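# Spell BED with three blocks on the mat

## Task

Using three of the four lettered blocks, form the word "BED": each of the three must rest entirely on the mat, the three sitting side by side and near one another along one straight line, reading B-E-D from left to right on their upper faces when viewed from the scene frame's origin, with no letter upside down or turned. The leftover fourth block has to end up entirely off the mat (but still on the table).

## Robot and tools

Robot: two arms, left_arm (on the +y side) and right_arm (on the -y side). right_arm ends in a five-finger right hand; left_arm ends in a mirrored left hand. Calibrated bases in the scene frame: left_arm at (+0.039, +0.349, +0.028) m, right_arm at (+0.034, -0.355, +0.036) m, both facing nearly straight along +x. A camera stand sits behind the arms.

Scene frame: origin at table-top height halfway between the nominal bases; +x points out over the table, +z up, +y toward left_arm. Arm names do not match image left/right. Reported end_effector_position (m) and end_effector_quat_wxyz are in this frame and can be a few cm off.

Hand point: a point fixed to the palm, about 0.05 m in front of it and 0.15 m out from the wrist face. Its +z runs along straight fingers, +y out of the palm, +x across the palm away from the thumb on the right hand (toward the thumb on the left hand). Straight fingers extend 0.06 to 0.07 m past the point and sit 0.06 m behind it along -y. A wrist bracket on the little-finger side can strike objects.

A row is always 28 numbers in [-1, 1], covering both arms even if one is idle: left_arm dx, dy, dz, rx, ry, rz, then left hand thumb_turn, thumb_bend, index, middle, ring, little, force_limit, speed; then the same 14 for right_arm. dx..rz are an offset, not a pose: measured from that arm's "Hand target" at the start of the action or move, along the Hand target's own axes. 1.0 equals 0.6 m of translation or 180 degrees; rx, ry, rz form one rotation vector. Each row in an action counts from the same start, not from the row before, and repeating an offset moves the arm again. All six zeros re-command the current Hand target. The controller clips commanded orientation to 40 degrees from the measured one each step.

Hand numbers are absolute finger targets: -1 open/straight, +1 closed. thumb_turn +1 places the thumb opposite the fingers, -1 beside the palm. With the thumb turned in, the hand can grip objects about 0.035 to 0.065 m thick. force_limit maps -1..+1 to about 0..10 N at the fingertip (0..15 N for the two thumb motors); speed rises linearly to full at +0.48. For a gentle grip close with speed -0.94 or lower. A motor only starts when its target changes by at least 0.002. To leave a hand unchanged, resend its last executed eight numbers (if none were sent yet, its hand_measured six plus hand_force_limit and hand_speed). To squeeze harder, raise force_limit and send a target more closed than hand_measured; to loosen, send one more open.

Tools:
- execute_actions(actions, cameras): actions is a list of actions; each action is up to 15 rows, one per 1/30 s step, the last row held to fill 15 steps (0.5 s). Empty actions returns camera images; cameras picks names or ["all"].
- move(target, speed, blend, blocking, cameras): target is one 28-number row or a list of up to 15 rows, every row an offset from the same starting Hand targets. speed in m/s (0.002 to 4.3, default 0.25; rotation up to twice that in rad/s), one value or one per target. blend in m rounds corners in a list; 0 stops at each. Paths are straight, last at least 0.5 s and at most 10 s, and do not avoid obstacles or the other arm. blocking=false returns after about 0.5 s while motion continues.
- wait(seconds 0 to 10): lets time pass holding commands.
- stop(): brakes a running move.
- zoom_image(camera, region [x0,y0,x1,y1] in pixels, max 504x504): cameras cam_high, cam_low, cam_left_wrist, cam_right_wrist, each 672x504.
- show_instructions(): shows the reference pages.
- finished_scene(scene=1): ends the scene permanently.

Result lines: end_effector_position/quat per arm, Hand target (last commanded pose after clipping; next offsets start here), joint positions, velocities and torques, hand_measured, hand_stopped_by (moving, target, force, stalled, fault), hand_load_n (positive means pushed open; dropping to near 0 suggests a lost grip), hand_force_limit, hand_speed, motor temperatures. A move adds a "move:" line with the ending (done, off_target, moving, held, fault) and limits (paced = pose clipped, held = steps withheld). Arms often rest 1 to 3 cm (sometimes 5 cm) below the command from friction and weight; this is not contact. If short, send the missing distance as a new offset.

Cautions: do not drop blocks or release them while moving, slam, or push hard into the table or fixed things. Never let the hands touch or squeeze each other. Keep blocks on the table; one that falls off or is left off it fails the task. Avoid routing a hand close by its own base (it can flip the shoulder). Holding loads, stretching out or pushing against something heats motors; at 100 °C the arm drops for 30 to 60 s. Loose objects may be nudged occasionally, so check with cameras before finishing. The scene keeps running while you think.

Each tool is called after "Request:" as name(argument=value, ...) on one line, values as JSON.

Reference images:

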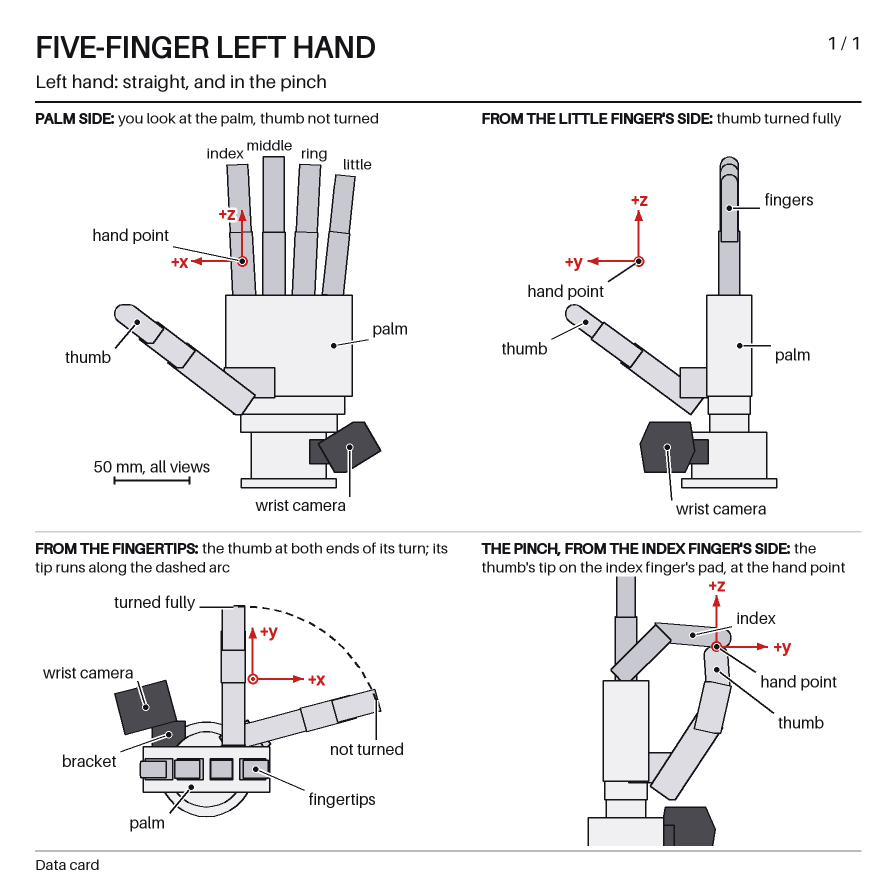

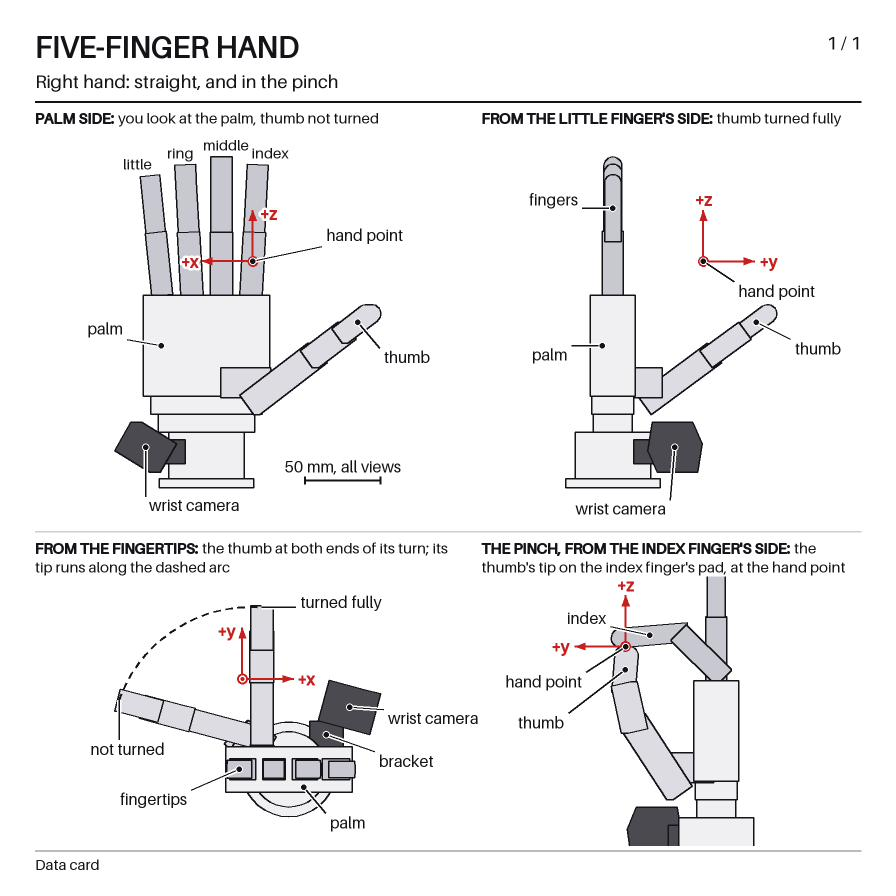

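## Session

Request:
execute_actions(actions=[])

Scene clock: 0.00 s.
left_arm: end_effector_position=(+0.2595, +0.1109, +0.3212) hand_measured=(-1.000, -1.000, -1.000, -1.000, -1.000, -1.000) hand_load_n=(+0.0, +0.0, +0.0, +0.0, -0.5, +0.0) hand_stopped_by=(target, target, target, target, target, target) hand_force_limit=0.00 hand_speed=-0.80 end_effector_quat_wxyz=(-0.023, -0.610, +0.781, -0.133) | right_arm: end_effector_position=(+0.4898, -0.3151, +0.3309) hand_measured=(-1.000, -1.000, -1.000, -1.000, -1.000, -1.000) hand_load_n=(+0.5, +0.0, +0.0, +0.0, +0.0, +0.0) hand_stopped_by=(target, target, target, target, target, target) hand_force_limit=0.00 hand_speed=-0.80 end_effector_quat_wxyz=(+0.155, +0.959, +0.171, +0.163)
Joint positions: left_arm=[-0.583 1.125 1.27 -1.476 0.125 -0.363] | right_arm=[0.43 1.395 1.426 -1.326 0.366 -1.605]
Joint velocities: within noise
Joint torques (N m): no reading
Motor temperatures (°C): left_arm=[33 33 31 32 33 33] | right_arm=[31 32 31 30 33 32]
Heat: left arm: hottest waist 33 °C; right arm: hottest wrist yaw 33 °C.
Hand target: left_arm +0.2643, +0.1076, +0.3326; -0.018, -0.608, +0.780, -0.147 | right_arm +0.4948, -0.3131, +0.3427; +0.153, +0.958, +0.168, +0.178

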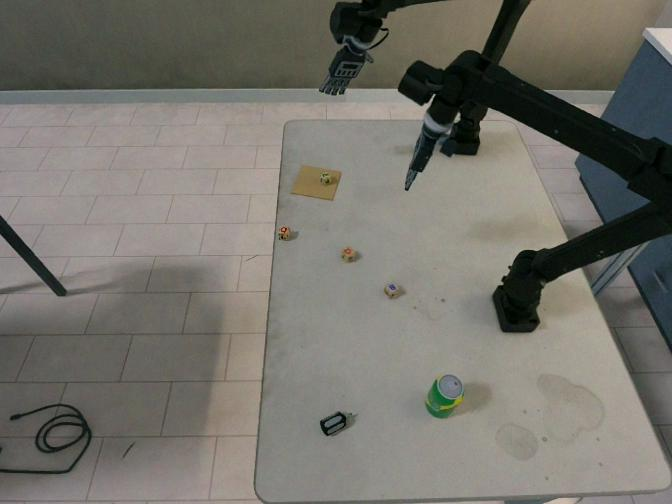

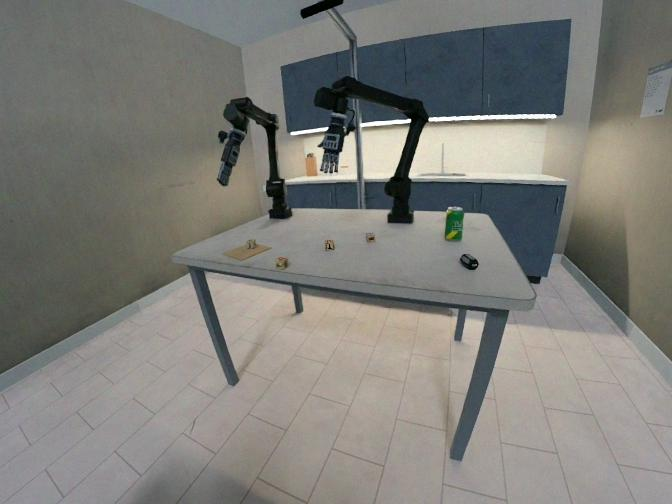

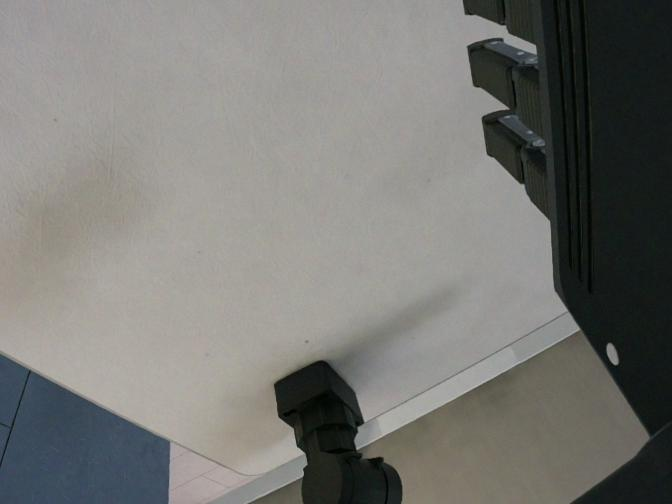

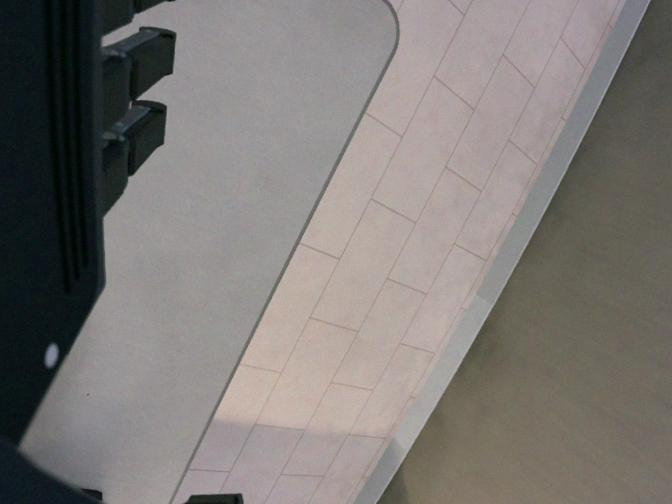

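Request:
zoom_image(camera="cam_high", region=[260, 150, 420, 310])

Request:
zoom_image(camera="cam_low", region=[200, 200, 400, 300])

Request:
zoom_image(camera="cam_high", region=[285, 155, 345, 205])

Request:
zoom_image(camera="cam_high", region=[265, 215, 305, 250])

Request:
zoom_image(camera="cam_high", region=[330, 240, 370, 270])

Request:
zoom_image(camera="cam_high", region=[372, 275, 412, 305])

Scaled by 3.150 from the camera's 672x504 image, which has a finer 960x720 frame.

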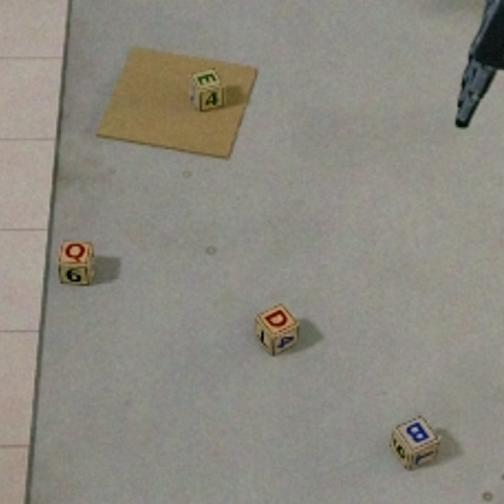

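Scaled by 2.520 from the camera's 672x504 image, which has a finer 960x720 frame.

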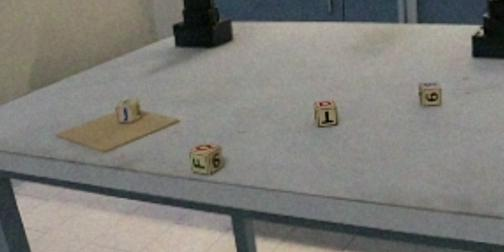

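Scaled by 8.400 from the camera's 672x504 image, which has a finer 960x720 frame.

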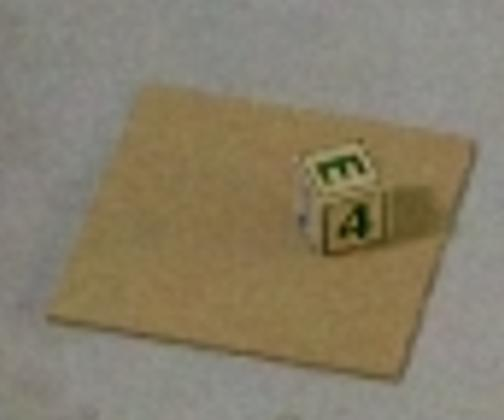

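Scaled by 12.600 from the camera's 672x504 image, which has a finer 960x720 frame.

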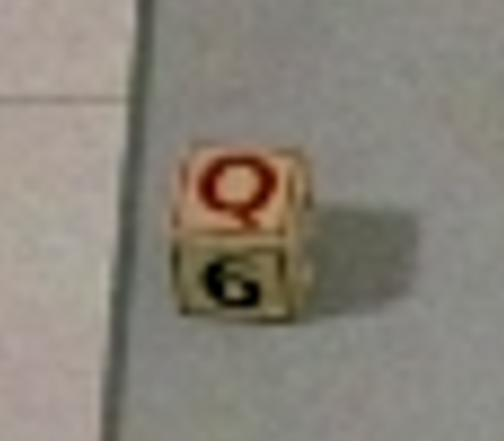

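Scaled by 12.600 from the camera's 672x504 image, which has a finer 960x720 frame.

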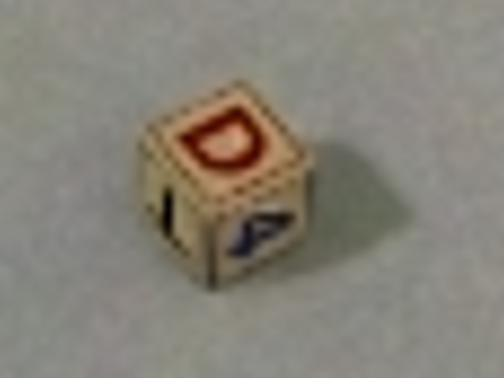

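Scaled by 12.600 from the camera's 672x504 image, which has a finer 960x720 frame.

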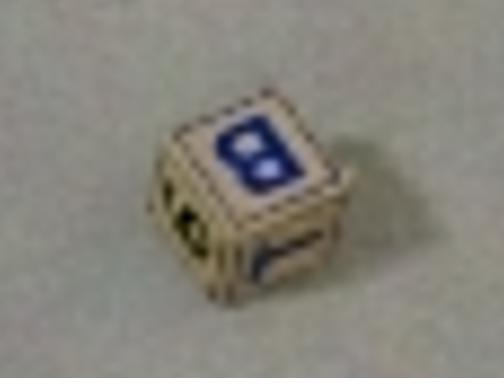

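Request:
move(target=[-0.4053,0.048,0.2203,0.1194,-0.1501,-0.2131,-1,-1,-1,-1,-1,-1,0,-0.8,0,0,0,0,0,0,-1,-1,-1,-1,-1,-1,0,-0.8], cameras=["all"])

Scene clock: 154.63 s.
left_arm: end_effector_position=(+0.3131, +0.3099, +0.1443) hand_measured=(-1.000, -1.000, -1.000, -1.000, -1.000, -1.000) hand_load_n=(+0.0, +0.0, +0.0, +0.0, -0.5, +0.0) hand_stopped_by=(target, target, target, target, target, target) hand_force_limit=0.00 hand_speed=-0.80 end_effector_quat_wxyz=(-0.219, +0.834, -0.494, +0.116) | right_arm: end_effector_position=(+0.4898, -0.3151, +0.3309) hand_measured=(-1.000, -1.000, -1.000, -1.000, -1.000, -1.000) hand_load_n=(+0.0, +0.0, +0.0, +0.0, +0.0, +0.0) hand_stopped_by=(target, target, target, target, target, target) hand_force_limit=0.00 hand_speed=-0.80 end_effector_quat_wxyz=(+0.155, +0.959, +0.171, +0.163)
Joint positions: left_arm=[-0.146 0.86 0.656 -0.971 -0.316 -0.592] | right_arm=[0.43 1.395 1.426 -1.326 0.366 -1.605]
Joint torques (N m): left_arm=[1.79 -3.66 9.48 1.48 -0.23 -0.27] | right_arm=[-0.32 -7.88 9.42 0.43 0.28 -0.02]
Motor temperatures (°C): left_arm=[33 34 45 32 33 32] | right_arm=[31 34 39 30 32 32]
Heat: left arm: hottest elbow 45 °C; right arm: hottest elbow 39 °C.
Hand target: left_arm +0.3197, +0.3100, +0.1497; -0.224, +0.837, -0.482, +0.129 | right_arm +0.4948, -0.3131, +0.3427; +0.153, +0.958, +0.168, +0.178
Off the commanded pose: left_arm 0.009 m, 2 deg | right_arm 0.013 m, 2 deg.
move: off_target (right_arm)
camera_calibration:
cam_left_wrist: T_world_to_cam=[[0.872887, 0.154919, 0.462676, -0.389565], [-0.00091099, -0.947737, 0.319052, 0.247102], [0.487922, -0.278918, -0.827126, 0.162232], [0, 0, 0, 1]] pos_world=[0.261115, 0.339788, 0.23559]

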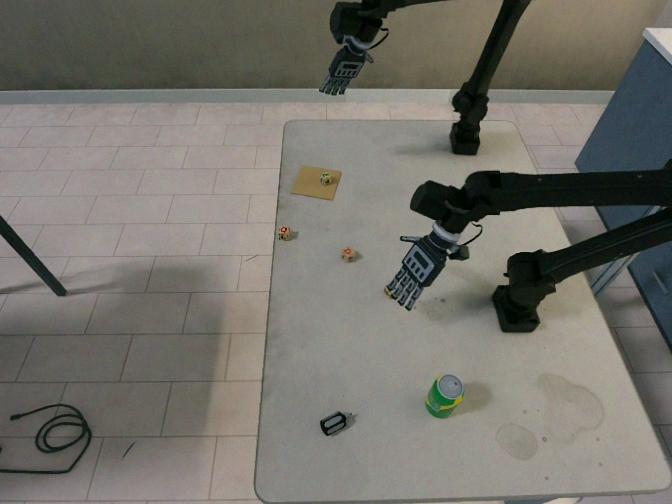

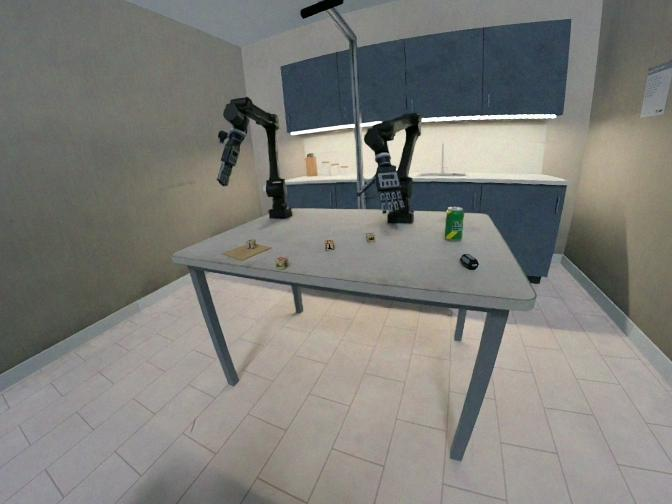

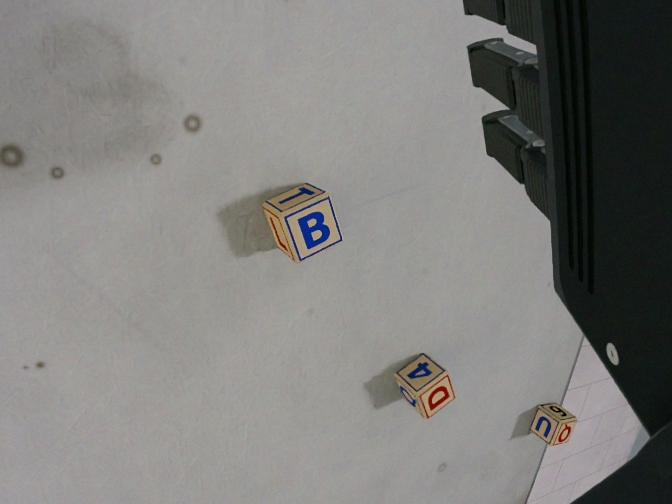

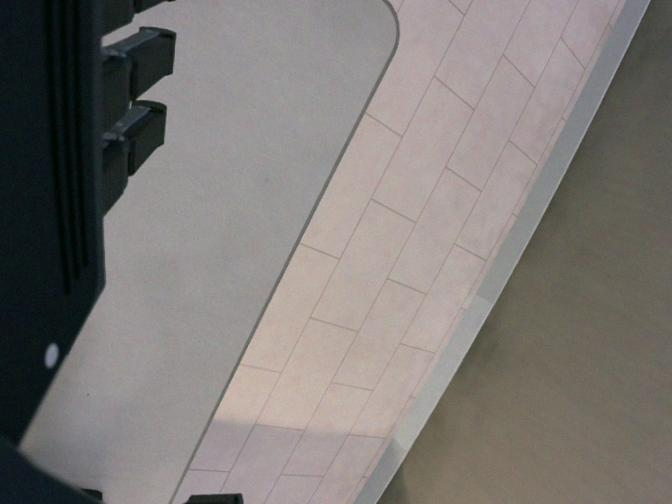

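Request:
zoom_image(camera="cam_left_wrist", region=[250, 170, 360, 280])

Request:
zoom_image(camera="cam_left_wrist", region=[380, 340, 480, 430])

Scaled by 4.582 from the camera's 672x504 image, which has a finer 960x720 frame.

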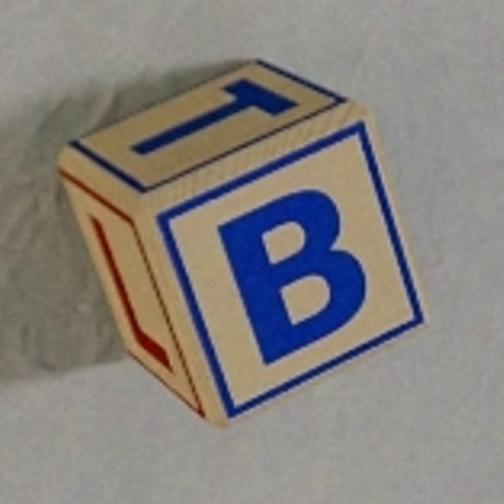

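Scaled by 5.040 from the camera's 672x504 image, which has a finer 960x720 frame.

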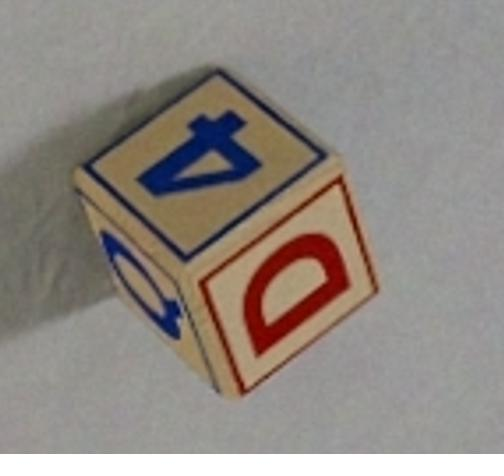

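Request:
move(target=[0.1009,-0.0225,0.0702,0.1666,0.0159,0.0159,1,-0.5,-0.5,-0.5,-1,-1,0,0.2,0,0,0,0,0,0,-1,-1,-1,-1,-1,-1,0,-0.8], cameras=["cam_left_wrist","cam_high"])

Scene clock: 235.17 s.
left_arm: end_effector_position=(+0.3758, +0.2764, +0.1183) hand_measured=(+1.000, -0.500, -0.500, -0.500, -1.000, -1.000) hand_load_n=(+0.0, +0.0, +0.0, +0.0, +0.0, +0.0) hand_stopped_by=(target, target, target, target, target, target) hand_force_limit=0.00 hand_speed=0.20 end_effector_quat_wxyz=(-0.422, +0.739, -0.456, +0.261) | right_arm: end_effector_position=(+0.4898, -0.3151, +0.3309) hand_measured=(-1.000, -1.000, -1.000, -1.000, -1.000, -1.000) hand_load_n=(+0.0, +0.0, +0.0, +0.0, +0.0, +0.0) hand_stopped_by=(target, target, target, target, target, target) hand_force_limit=0.00 hand_speed=-0.80 end_effector_quat_wxyz=(+0.155, +0.959, +0.171, +0.163)
Joint positions: left_arm=[-0.475 0.884 0.414 -0.321 -0.775 -0.618] | right_arm=[0.43 1.395 1.426 -1.326 0.366 -1.605]
Joint torques (N m): left_arm=[1.26 -2.67 8.85 1.96 -0.48 -0.03] | right_arm=[-0.32 -7.82 9.4 0.44 0.28 -0.02]
Heat: left arm: hottest elbow 46 °C; right arm: hottest elbow 40 °C.
Hand target: left_arm +0.3783, +0.2739, +0.1199; -0.424, +0.735, -0.459, +0.265 | right_arm +0.4948, -0.3131, +0.3427; +0.153, +0.958, +0.168, +0.178
Off the commanded pose: left_arm 0.004 m, 1 deg | right_arm 0.013 m, 2 deg.
move: off_target (right_arm)
camera_calibration:
cam_left_wrist: T_world_to_cam=[[0.553215, -0.0316447, 0.832437, -0.299031], [-0.140411, -0.988523, 0.0557351, 0.318606], [0.82112, -0.147717, -0.55131, -0.0932657], [0, 0, 0, 1]] pos_world=[0.286747, 0.29171, 0.179749]
Images, in order (width x height): cam_high 672x504, cam_left_wrist 672x504.

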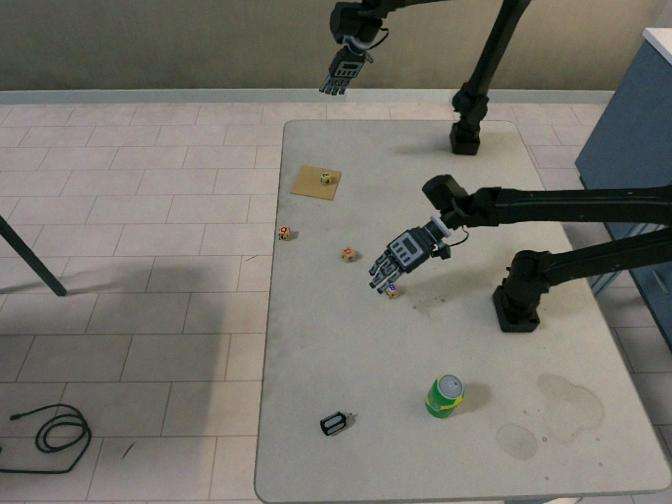

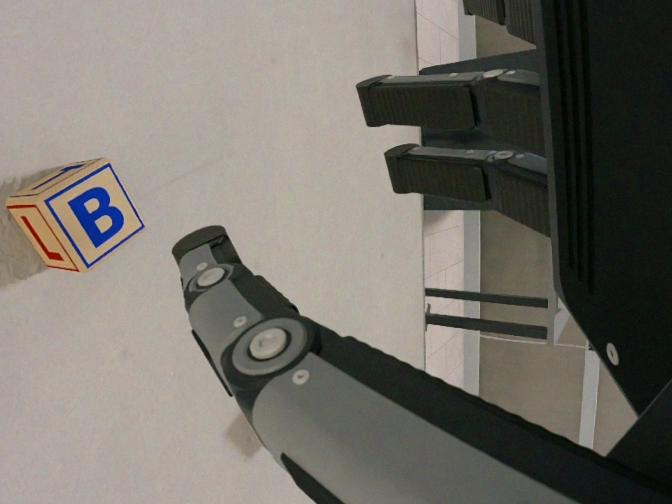

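Request:
zoom_image(camera="cam_left_wrist", region=[0, 140, 160, 290])

Request:
zoom_image(camera="cam_left_wrist", region=[150, 50, 450, 350])

Scaled by 3.150 from the camera's 672x504 image, which has a finer 960x720 frame.

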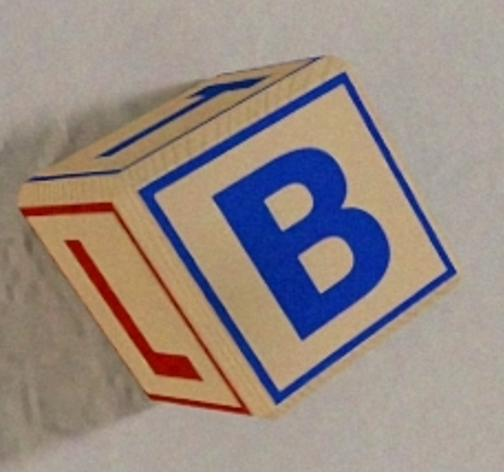

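Scaled by 1.680 from the camera's 672x504 image, which has a finer 960x720 frame.

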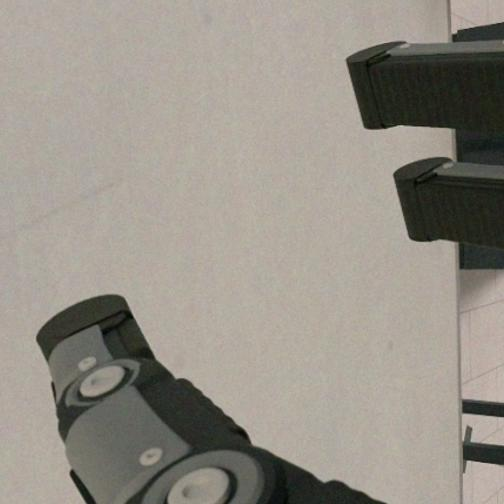

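Request:
move(target=[0.0005,0.0858,0.0293,0,0,0,1,-0.5,-0.5,-0.5,-1,-1,0,0.2,0,0,0,0,0,0,-1,-1,-1,-1,-1,-1,0,-0.8], cameras=["cam_left_wrist"], speed=0.15)

Scene clock: 296.60 s.
left_arm: end_effector_position=(+0.3649, +0.2742, +0.0631) hand_measured=(+1.000, -0.500, -0.500, -0.500, -1.000, -1.000) hand_load_n=(+0.0, +0.0, +0.0, -0.5, +0.0, +0.0) hand_stopped_by=(target, target, target, target, target, target) hand_force_limit=0.00 hand_speed=0.20 end_effector_quat_wxyz=(-0.425, +0.734, -0.465, +0.253) | right_arm: end_effector_position=(+0.4898, -0.3151, +0.3309) hand_measured=(-1.000, -1.000, -1.000, -1.000, -1.000, -1.000) hand_load_n=(+0.0, +0.0, +0.0, +0.0, +0.0, +0.0) hand_stopped_by=(target, target, target, target, target, target) hand_force_limit=0.00 hand_speed=-0.80 end_effector_quat_wxyz=(+0.155, +0.959, +0.171, +0.163)
Joint positions: left_arm=[-0.511 1.013 0.31 -0.119 -0.801 -0.63] | right_arm=[0.43 1.395 1.426 -1.326 0.366 -1.605]
Joint torques (N m): left_arm=[0.85 -3.19 7.9 1.91 -0.5 -0.27] | right_arm=[-0.32 -7.88 9.42 0.44 0.28 -0.02]
Heat: left arm: hottest elbow 46 °C; right arm: hottest elbow 40 °C.
Hand target: left_arm +0.3691, +0.2690, +0.0666; -0.424, +0.735, -0.459, +0.265 | right_arm +0.4948, -0.3131, +0.3427; +0.153, +0.958, +0.168, +0.178
Off the commanded pose: left_arm 0.008 m, 2 deg | right_arm 0.013 m, 2 deg.
move: off_target (right_arm)
camera_calibration:
cam_left_wrist: T_world_to_cam=[[0.563907, -0.056558, 0.823899, -0.243661], [-0.150803, -0.98793, 0.035397, 0.322854], [0.811953, -0.144207, -0.56563, -0.111824], [0, 0, 0, 1]] pos_world=[0.276885, 0.289051, 0.126073]
Images, in order (width x height): cam_left_wrist 672x504.

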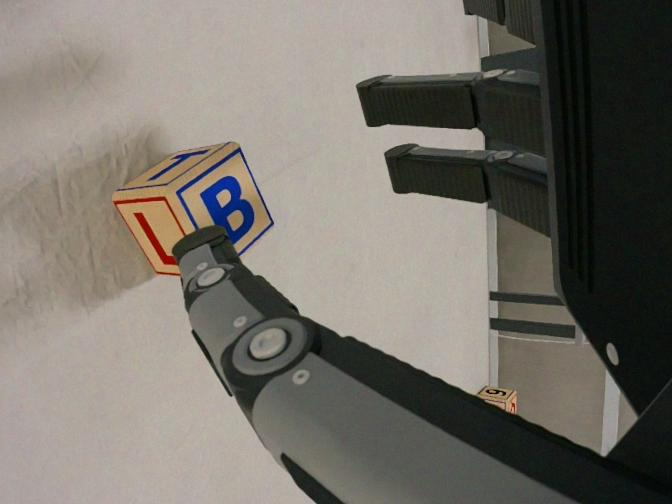

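Request:
move(target=[0.006,0.0507,0.0293,0,0,0,1,-0.5,-0.5,-0.5,-1,-1,0,0.2,0,0,0,0,0,0,-1,-1,-1,-1,-1,-1,0,-0.8], cameras=["cam_left_wrist","cam_low"], speed=0.06)

Scene clock: 312.10 s.
left_arm: end_effector_position=(+0.3687, +0.2702, +0.0304) hand_measured=(+1.000, -0.500, -0.500, -0.500, -1.000, -1.000) hand_load_n=(+0.0, +0.5, +0.0, +0.0, +0.0, -0.5) hand_stopped_by=(target, target, target, target, target, target) hand_force_limit=0.00 hand_speed=0.20 end_effector_quat_wxyz=(-0.426, +0.734, -0.463, +0.256) | right_arm: end_effector_position=(+0.4898, -0.3151, +0.3309) hand_measured=(-1.000, -1.000, -1.000, -1.000, -1.000, -1.000) hand_load_n=(+0.0, +0.0, +0.0, +0.0, +0.0, +0.0) hand_stopped_by=(target, target, target, target, target, target) hand_force_limit=0.00 hand_speed=-0.80 end_effector_quat_wxyz=(+0.155, +0.959, +0.171, +0.163)
Joint positions: left_arm=[-0.519 1.168 0.273 0.072 -0.807 -0.64] | right_arm=[0.43 1.395 1.426 -1.326 0.366 -1.605]
Joint torques (N m): left_arm=[0.79 -3.9 6.32 1.88 -0.5 -0.27] | right_arm=[-0.32 -7.82 9.42 0.44 0.28 -0.02]
Heat: left arm: hottest elbow 44 °C; right arm: hottest elbow 41 °C.
Hand target: left_arm +0.3707, +0.2658, +0.0315; -0.424, +0.735, -0.458, +0.265 | right_arm +0.4948, -0.3131, +0.3427; +0.153, +0.958, +0.168, +0.178
Off the commanded pose: left_arm 0.005 m, 1 deg | right_arm 0.013 m, 2 deg.
move: off_target (right_arm)
camera_calibration:
cam_left_wrist: T_world_to_cam=[[0.559339, -0.0530861, 0.827238, -0.218498], [-0.149681, -0.988011, 0.0378041, 0.32017], [0.815313, -0.144967, -0.560579, -0.135125], [0, 0, 0, 1]] pos_world=[0.280307, 0.285144, 0.0928973]
Images, in order (width x height): cam_low 672x504, cam_left_wrist 672x504.

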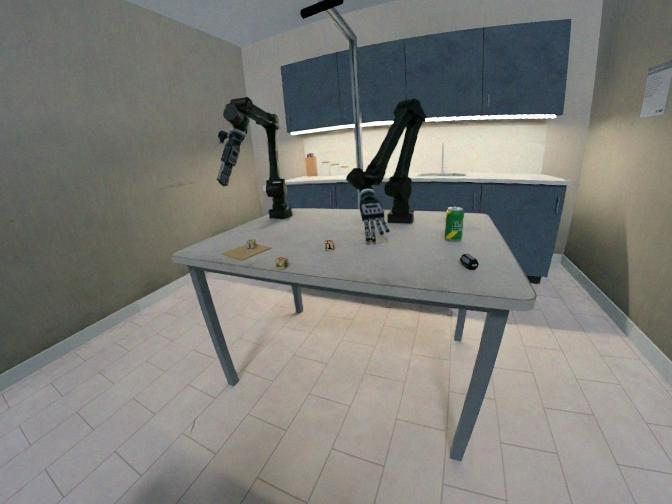

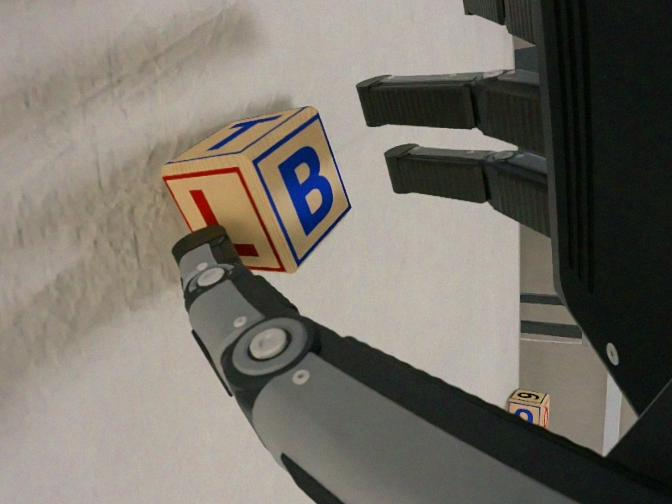

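Request:
move(target=[0,0.0152,0.0088,0,0,0,1,-0.5,-0.5,-0.5,-1,-1,0,0.2,0,0,0,0,0,0,-1,-1,-1,-1,-1,-1,0,-0.8], cameras=["cam_left_wrist"], speed=0.06)

Scene clock: 334.50 s.
left_arm: end_effector_position=(+0.3693, +0.2698, +0.0208) hand_measured=(+1.000, -0.500, -0.500, -0.500, -1.000, -1.000) hand_load_n=(+0.5, +0.0, +0.0, +0.0, -0.5, +0.0) hand_stopped_by=(target, target, target, target, target, target) hand_force_limit=0.00 hand_speed=0.20 end_effector_quat_wxyz=(-0.426, +0.734, -0.462, +0.257) | right_arm: end_effector_position=(+0.4898, -0.3151, +0.3309) hand_measured=(-1.000, -1.000, -1.000, -1.000, -1.000, -1.000) hand_load_n=(+0.0, +0.0, +0.5, +0.0, +0.0, +0.0) hand_stopped_by=(target, target, target, target, target, target) hand_force_limit=0.00 hand_speed=-0.80 end_effector_quat_wxyz=(+0.155, +0.959, +0.171, +0.163)
Joint positions: left_arm=[-0.519 1.217 0.262 0.135 -0.807 -0.64] | right_arm=[0.43 1.395 1.426 -1.326 0.366 -1.605]
Joint torques (N m): left_arm=[0.79 -3.84 5.85 1.92 -0.51 -0.26] | right_arm=[-0.26 -7.88 9.4 0.44 0.28 -0.02]
Heat: left arm: hottest elbow 43 °C; right arm: hottest elbow 41 °C.
Hand target: left_arm +0.3707, +0.2659, +0.0209; -0.424, +0.735, -0.459, +0.265 | right_arm +0.4948, -0.3131, +0.3427; +0.153, +0.958, +0.168, +0.178
Off the commanded pose: left_arm 0.004 m, 1 deg | right_arm 0.013 m, 2 deg.
move: off_target (right_arm)
camera_calibration:
cam_left_wrist: T_world_to_cam=[[0.557294, -0.0515916, 0.828711, -0.210509], [-0.14958, -0.987977, 0.0390832, 0.320178], [0.816731, -0.145739, -0.558311, -0.14155], [0, 0, 0, 1]] pos_world=[0.280816, 0.284838, 0.0829082]
Images, in order (width x height): cam_left_wrist 672x504.

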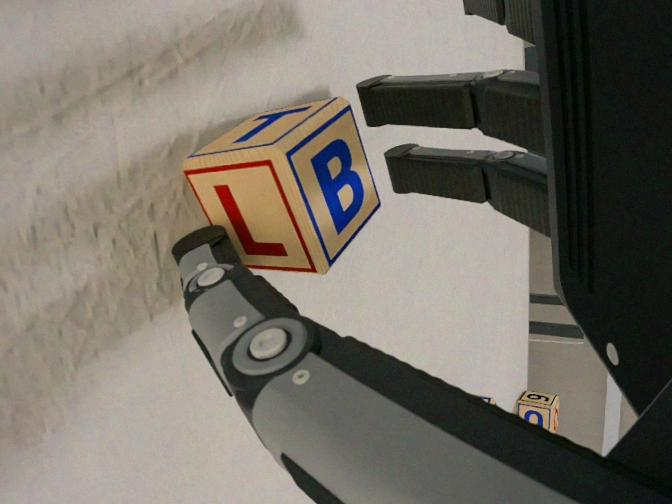

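Request:
move(target=[0,0,0,0,0,0,1,-0.5,0.2,0.2,-1,-1,-0.4,-0.85,0,0,0,0,0,0,-1,-1,-1,-1,-1,-1,0,-0.8], cameras=["cam_left_wrist"], speed=0.06)

Scene clock: 342.07 s.
left_arm: end_effector_position=(+0.3697, +0.2697, +0.0211) hand_measured=(+1.000, -0.502, +0.054, +0.012, -1.000, -1.000) hand_load_n=(+0.0, +10.5, +7.0, +3.5, +0.0, +0.0) hand_stopped_by=(target, target, force, force, target, target) hand_force_limit=-0.40 hand_speed=-0.85 end_effector_quat_wxyz=(-0.426, +0.734, -0.462, +0.258) | right_arm: end_effector_position=(+0.4898, -0.3151, +0.3309) hand_measured=(-1.000, -1.000, -1.000, -1.000, -1.000, -1.000) hand_load_n=(+0.0, +0.0, +0.0, +0.0, +0.0, +0.0) hand_stopped_by=(target, target, target, target, target, target) hand_force_limit=0.00 hand_speed=-0.80 end_effector_quat_wxyz=(+0.155, +0.959, +0.171, +0.163)
Joint positions: left_arm=[-0.519 1.217 0.262 0.137 -0.808 -0.641] | right_arm=[0.43 1.395 1.426 -1.326 0.366 -1.605]
Joint torques (N m): left_arm=[1.03 -3.9 5.87 1.84 -0.46 -0.26] | right_arm=[-0.26 -7.82 9.4 0.43 0.28 -0.02]
Heat: left arm: hottest elbow 43 °C; right arm: hottest elbow 41 °C.
Hand target: left_arm +0.3707, +0.2657, +0.0209; -0.424, +0.735, -0.459, +0.265 | right_arm +0.4948, -0.3131, +0.3427; +0.153, +0.958, +0.168, +0.178
Off the commanded pose: left_arm 0.004 m, 1 deg | right_arm 0.013 m, 2 deg.
move: off_target (right_arm)
camera_calibration:
cam_left_wrist: T_world_to_cam=[[0.555486, -0.0508342, 0.829971, -0.210615], [-0.149077, -0.988046, 0.0392589, 0.319966], [0.818054, -0.145538, -0.556424, -0.142205], [0, 0, 0, 1]] pos_world=[0.281025, 0.284739, 0.0831168]
Images, in order (width x height): cam_left_wrist 672x504.

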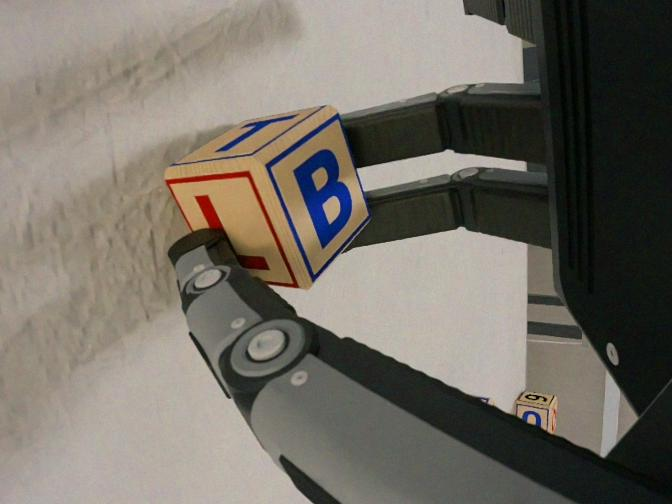

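Request:
move(target=[0,-0.1299,-0.075,0,0,0,1,-0.5,0.2,0.2,-1,-1,-0.4,-0.85,0.0478,-0.3947,0.2772,0.2712,0.1047,0.5291,1,-0.5,-0.5,-0.5,-1,-1,0,0.2], cameras=["all"], speed=0.3)

Scene clock: 367.10 s.
left_arm: end_effector_position=(+0.3532, +0.2793, +0.0847) hand_measured=(+1.000, -0.502, +0.054, +0.012, -1.000, -1.000) hand_load_n=(+0.0, +11.0, +7.0, +3.5, +0.0, +0.0) hand_stopped_by=(target, target, force, force, target, target) hand_force_limit=-0.40 hand_speed=-0.85 end_effector_quat_wxyz=(-0.425, +0.734, -0.473, +0.238) | right_arm: end_effector_position=(+0.5217, -0.1323, +0.1191) hand_measured=(+1.000, -0.500, -0.500, -0.500, -1.000, -1.000) hand_load_n=(+0.0, +0.0, +0.0, +0.0, +0.0, +0.0) hand_stopped_by=(target, target, target, target, target, target) hand_force_limit=0.00 hand_speed=0.20 end_effector_quat_wxyz=(-0.404, +0.713, -0.498, +0.284)
Joint positions: left_arm=[-0.519 0.906 0.346 -0.303 -0.808 -0.641] | right_arm=[0.442 1.442 0.753 0.151 0.029 0.014]
Joint torques (N m): left_arm=[0.91 -3.6 12.6 0.79 -0.44 -0.24] | right_arm=[0.21 -7 6.35 2.17 0.14 0.06]
Heat: left arm: hottest elbow 43 °C; right arm: hottest elbow 41 °C.
Hand target: left_arm +0.3707, +0.2658, +0.1109; -0.424, +0.735, -0.459, +0.265 | right_arm +0.5221, -0.1285, +0.1196; -0.411, +0.708, -0.498, +0.286
Off the commanded pose: left_arm 0.034 m, 3 deg | right_arm 0.004 m, 1 deg.
move: off_target (left_arm)
camera_calibration:
cam_left_wrist: T_world_to_cam=[[0.58728, -0.0693807, 0.806405, -0.257782], [-0.147901, -0.988743, 0.0226433, 0.325623], [0.795756, -0.132566, -0.59093, -0.0848658], [0, 0, 0, 1]] pos_world=[0.267082, 0.292822, 0.150353]
cam_right_wrist: T_world_to_cam=[[-0.411184, -0.420532, -0.808752, 0.253578], [-0.818458, 0.560926, 0.12445, 0.481177], [0.401315, 0.713102, -0.574832, 0.0713048], [0, 0, 0, 1]] pos_world=[0.469475, -0.214114, 0.186188]

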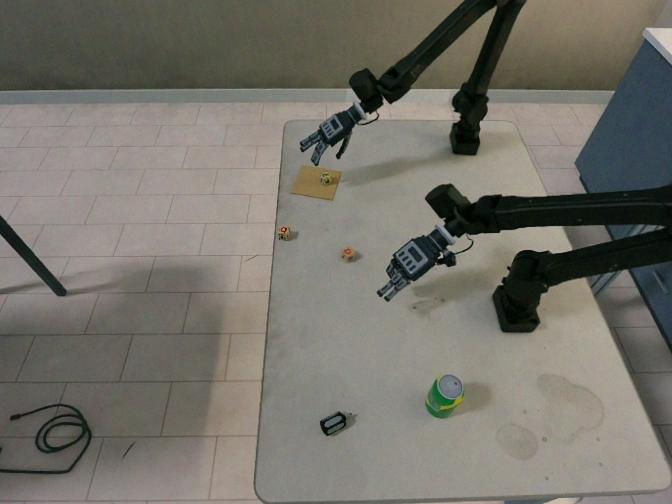

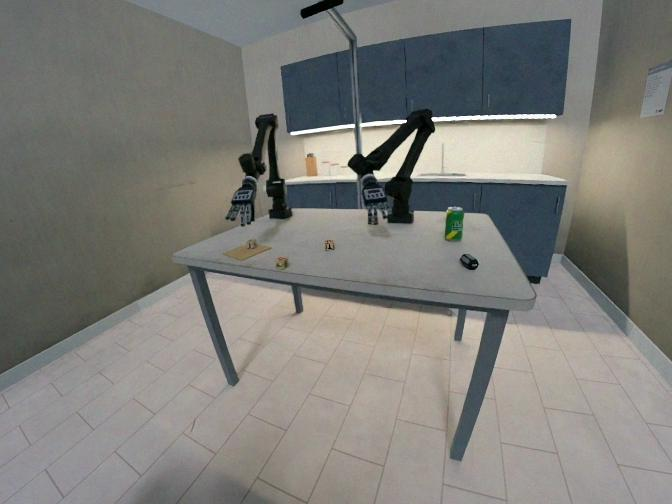

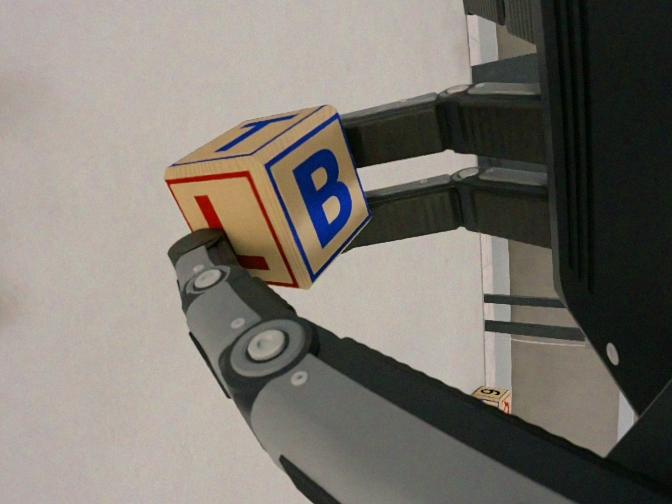

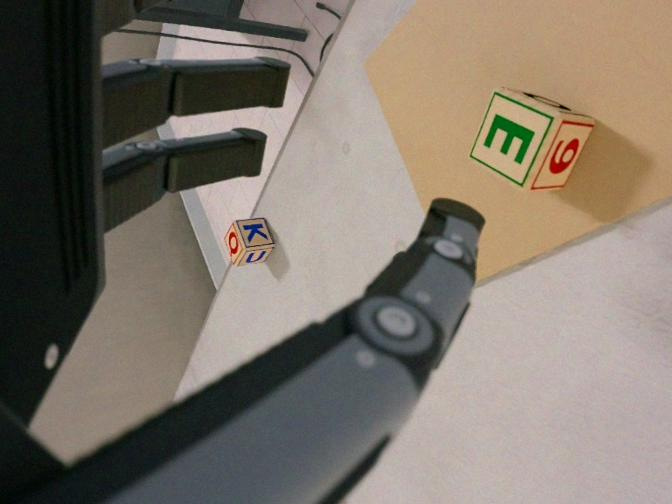

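Request:
zoom_image(camera="cam_right_wrist", region=[440, 70, 620, 220])

Scaled by 2.800 from the camera's 672x504 image, which has a finer 960x720 frame.

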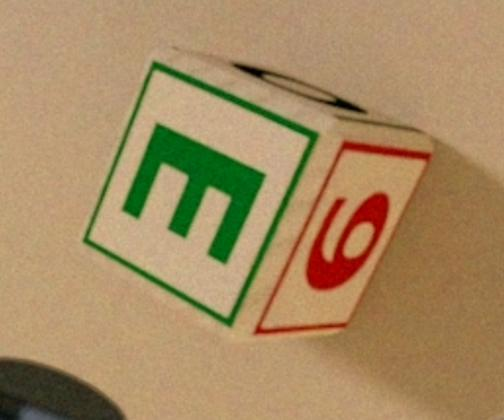

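Request:
move(target=[0.4077,0.0423,-0.104,0,0.2694,0.1556,1,-0.5,0.2,0.2,-1,-1,-0.4,-0.85,0.0155,0.0623,0.054,0,-0.0154,-0.0089,1,-0.5,-0.5,-0.5,-1,-1,0,0.2], cameras=["cam_left_wrist","cam_right_wrist","cam_high"], speed=0.25)

Scene clock: 401.43 s.
left_arm: end_effector_position=(+0.4011, +0.0353, +0.0978) hand_measured=(+1.000, -0.502, +0.054, +0.012, -1.000, -1.000) hand_load_n=(+0.0, +11.0, +7.0, +3.5, +0.0, +0.0) hand_stopped_by=(target, target, force, force, target, target) hand_force_limit=-0.40 hand_speed=-0.85 end_effector_quat_wxyz=(+0.241, -0.447, +0.758, -0.409) | right_arm: end_effector_position=(+0.5329, -0.1300, +0.0750) hand_measured=(+1.000, -0.500, -0.500, -0.500, -1.000, -1.000) hand_load_n=(+0.0, +0.0, +0.0, +0.0, +0.0, +0.0) hand_stopped_by=(target, target, target, target, target, target) hand_force_limit=0.00 hand_speed=0.20 end_effector_quat_wxyz=(-0.418, +0.722, -0.480, +0.271)
Joint positions: left_arm=[-0.694 1.317 0.616 0.111 -0.163 -0.108] | right_arm=[0.414 1.573 0.738 0.306 -0.048 -0.017]
Joint torques (N m): left_arm=[0.97 -7 11.93 2.39 0.08 0] | right_arm=[-0.97 -7.47 5.49 2.17 -0.17 -0.11]
Motor temperatures (°C): left_arm=[33 33 50 32 34 32] | right_arm=[31 34 39 31 32 32]
Heat: left arm: hottest elbow 50 °C; right arm: hottest elbow 39 °C.
Hand target: left_arm +0.4181, +0.0168, +0.1202; +0.250, -0.434, +0.750, -0.433 | right_arm +0.5341, -0.1339, +0.0709; -0.419, +0.722, -0.478, +0.274
Off the commanded pose: left_arm 0.034 m, 3 deg | right_arm 0.006 m, 0 deg.
move: off_target (left_arm)
camera_calibration:
cam_left_wrist: T_world_to_cam=[[0.319058, -0.494929, 0.808237, -0.191015], [-0.892796, -0.443099, 0.0811045, 0.364993], [0.317988, -0.747468, -0.583245, 0.0650424], [0, 0, 0, 1]] pos_world=[0.366127, 0.115806, 0.162718]
cam_right_wrist: T_world_to_cam=[[-0.385072, -0.430263, -0.816452, 0.208859], [-0.848124, 0.513791, 0.129246, 0.503719], [0.363876, 0.742222, -0.562763, 0.0627069], [0, 0, 0, 1]] pos_world=[0.484824, -0.215484, 0.140709]
Images, in order (width x height): cam_high 672x504, cam_left_wrist 672x504, cam_right_wrist 672x504.

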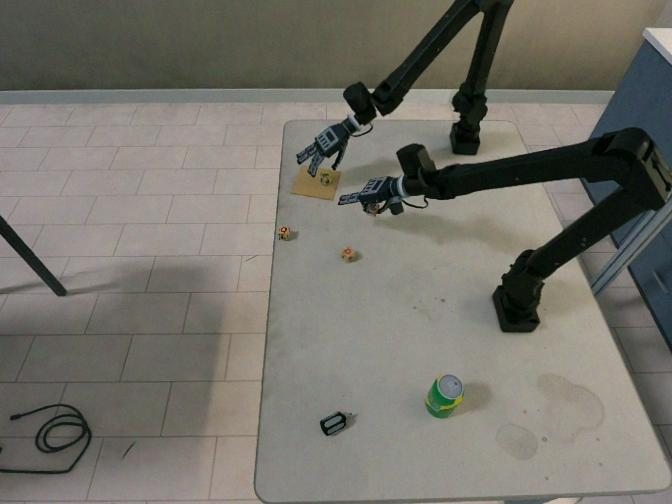

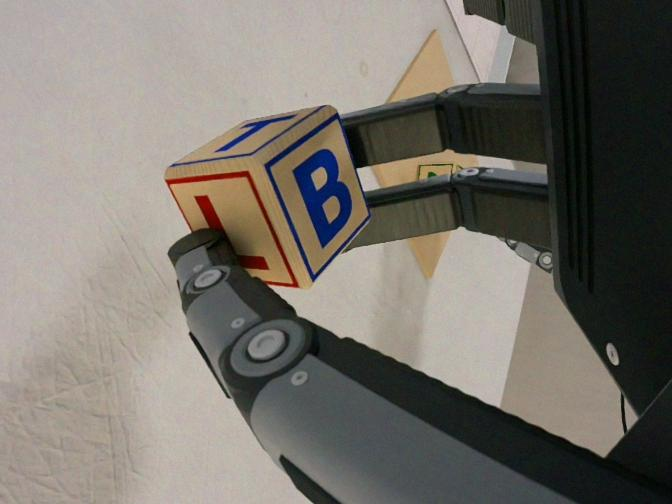

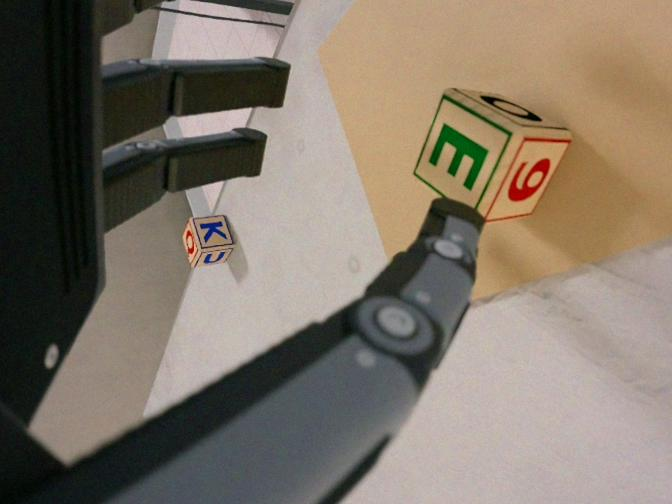

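Request:
move(target=[0,0.0765,0.0442,0,0,0,1,-0.5,0.2,0.2,-1,-1,-0.4,-0.85,0.0123,0.0655,0.03,0,0,0,1,-0.5,-0.5,-0.5,-1,-1,0,0.2], cameras=["cam_left_wrist","cam_right_wrist"], speed=0.08)

Scene clock: 416.27 s.
left_arm: end_effector_position=(+0.4170, +0.0216, +0.0651) hand_measured=(+1.000, -0.502, +0.054, +0.012, -1.000, -1.000) hand_load_n=(+0.0, +11.5, +7.0, +4.0, +0.0, +0.0) hand_stopped_by=(target, target, force, force, target, target) hand_force_limit=-0.40 hand_speed=-0.85 end_effector_quat_wxyz=(+0.247, -0.443, +0.749, -0.426) | right_arm: end_effector_position=(+0.5319, -0.1383, +0.0298) hand_measured=(+1.000, -0.500, -0.500, -0.500, -1.000, -1.000) hand_load_n=(+0.0, +0.0, +0.0, +0.0, +0.0, +0.0) hand_stopped_by=(target, target, target, target, target, target) hand_force_limit=0.00 hand_speed=0.20 end_effector_quat_wxyz=(-0.417, +0.723, -0.481, +0.270)
Joint positions: left_arm=[-0.694 1.456 0.604 0.304 -0.163 -0.108] | right_arm=[0.396 1.683 0.701 0.449 -0.064 -0.026]
Joint torques (N m): left_arm=[1.08 -8 7.27 2.45 0.07 -0.01] | right_arm=[-0.91 -8.12 4.77 2.17 -0.18 -0.11]
Heat: left arm: hottest elbow 51 °C; right arm: hottest elbow 39 °C.
Hand target: left_arm +0.4181, +0.0168, +0.0671; +0.250, -0.434, +0.750, -0.433 | right_arm +0.5332, -0.1420, +0.0279; -0.419, +0.722, -0.478, +0.274
Off the commanded pose: left_arm 0.005 m, 1 deg | right_arm 0.005 m, 1 deg.
move: done
camera_calibration:
cam_left_wrist: T_world_to_cam=[[0.292692, -0.473671, 0.830642, -0.167371], [-0.895551, -0.440258, 0.0645083, 0.377959], [0.335141, -0.762764, -0.553057, 0.0218803], [0, 0, 0, 1]] pos_world=[0.380137, 0.10381, 0.126745]
cam_right_wrist: T_world_to_cam=[[-0.387973, -0.431126, -0.814621, 0.169455], [-0.847713, 0.51382, 0.131802, 0.512711], [0.361745, 0.7417, -0.564819, 0.0448925], [0, 0, 0, 1]] pos_world=[0.484136, -0.223681, 0.0958215]
Images, in order (width x height): cam_left_wrist 672x504, cam_right_wrist 672x504.

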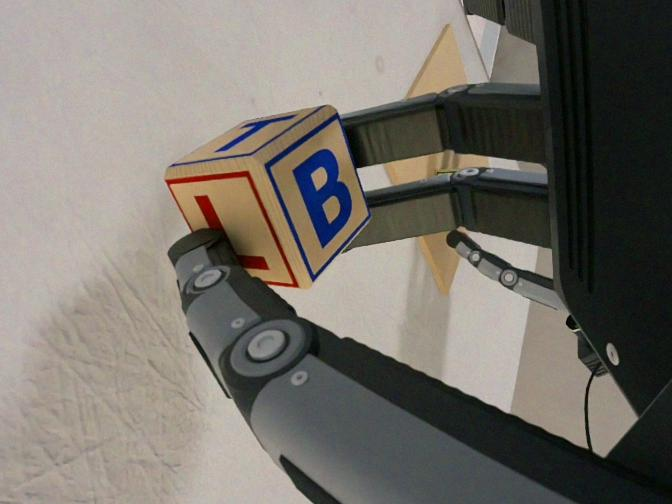

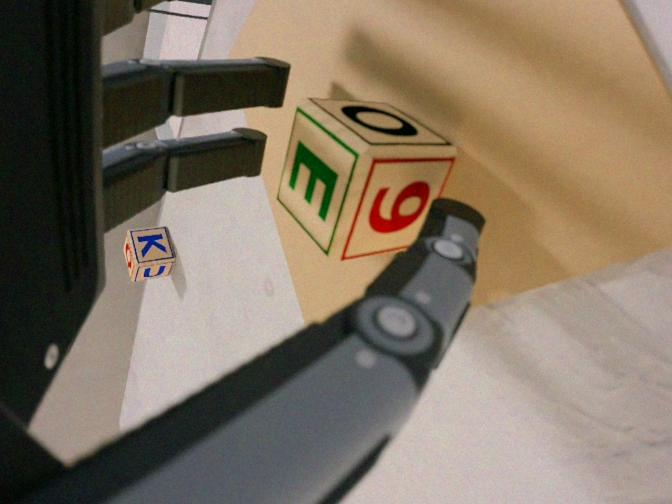

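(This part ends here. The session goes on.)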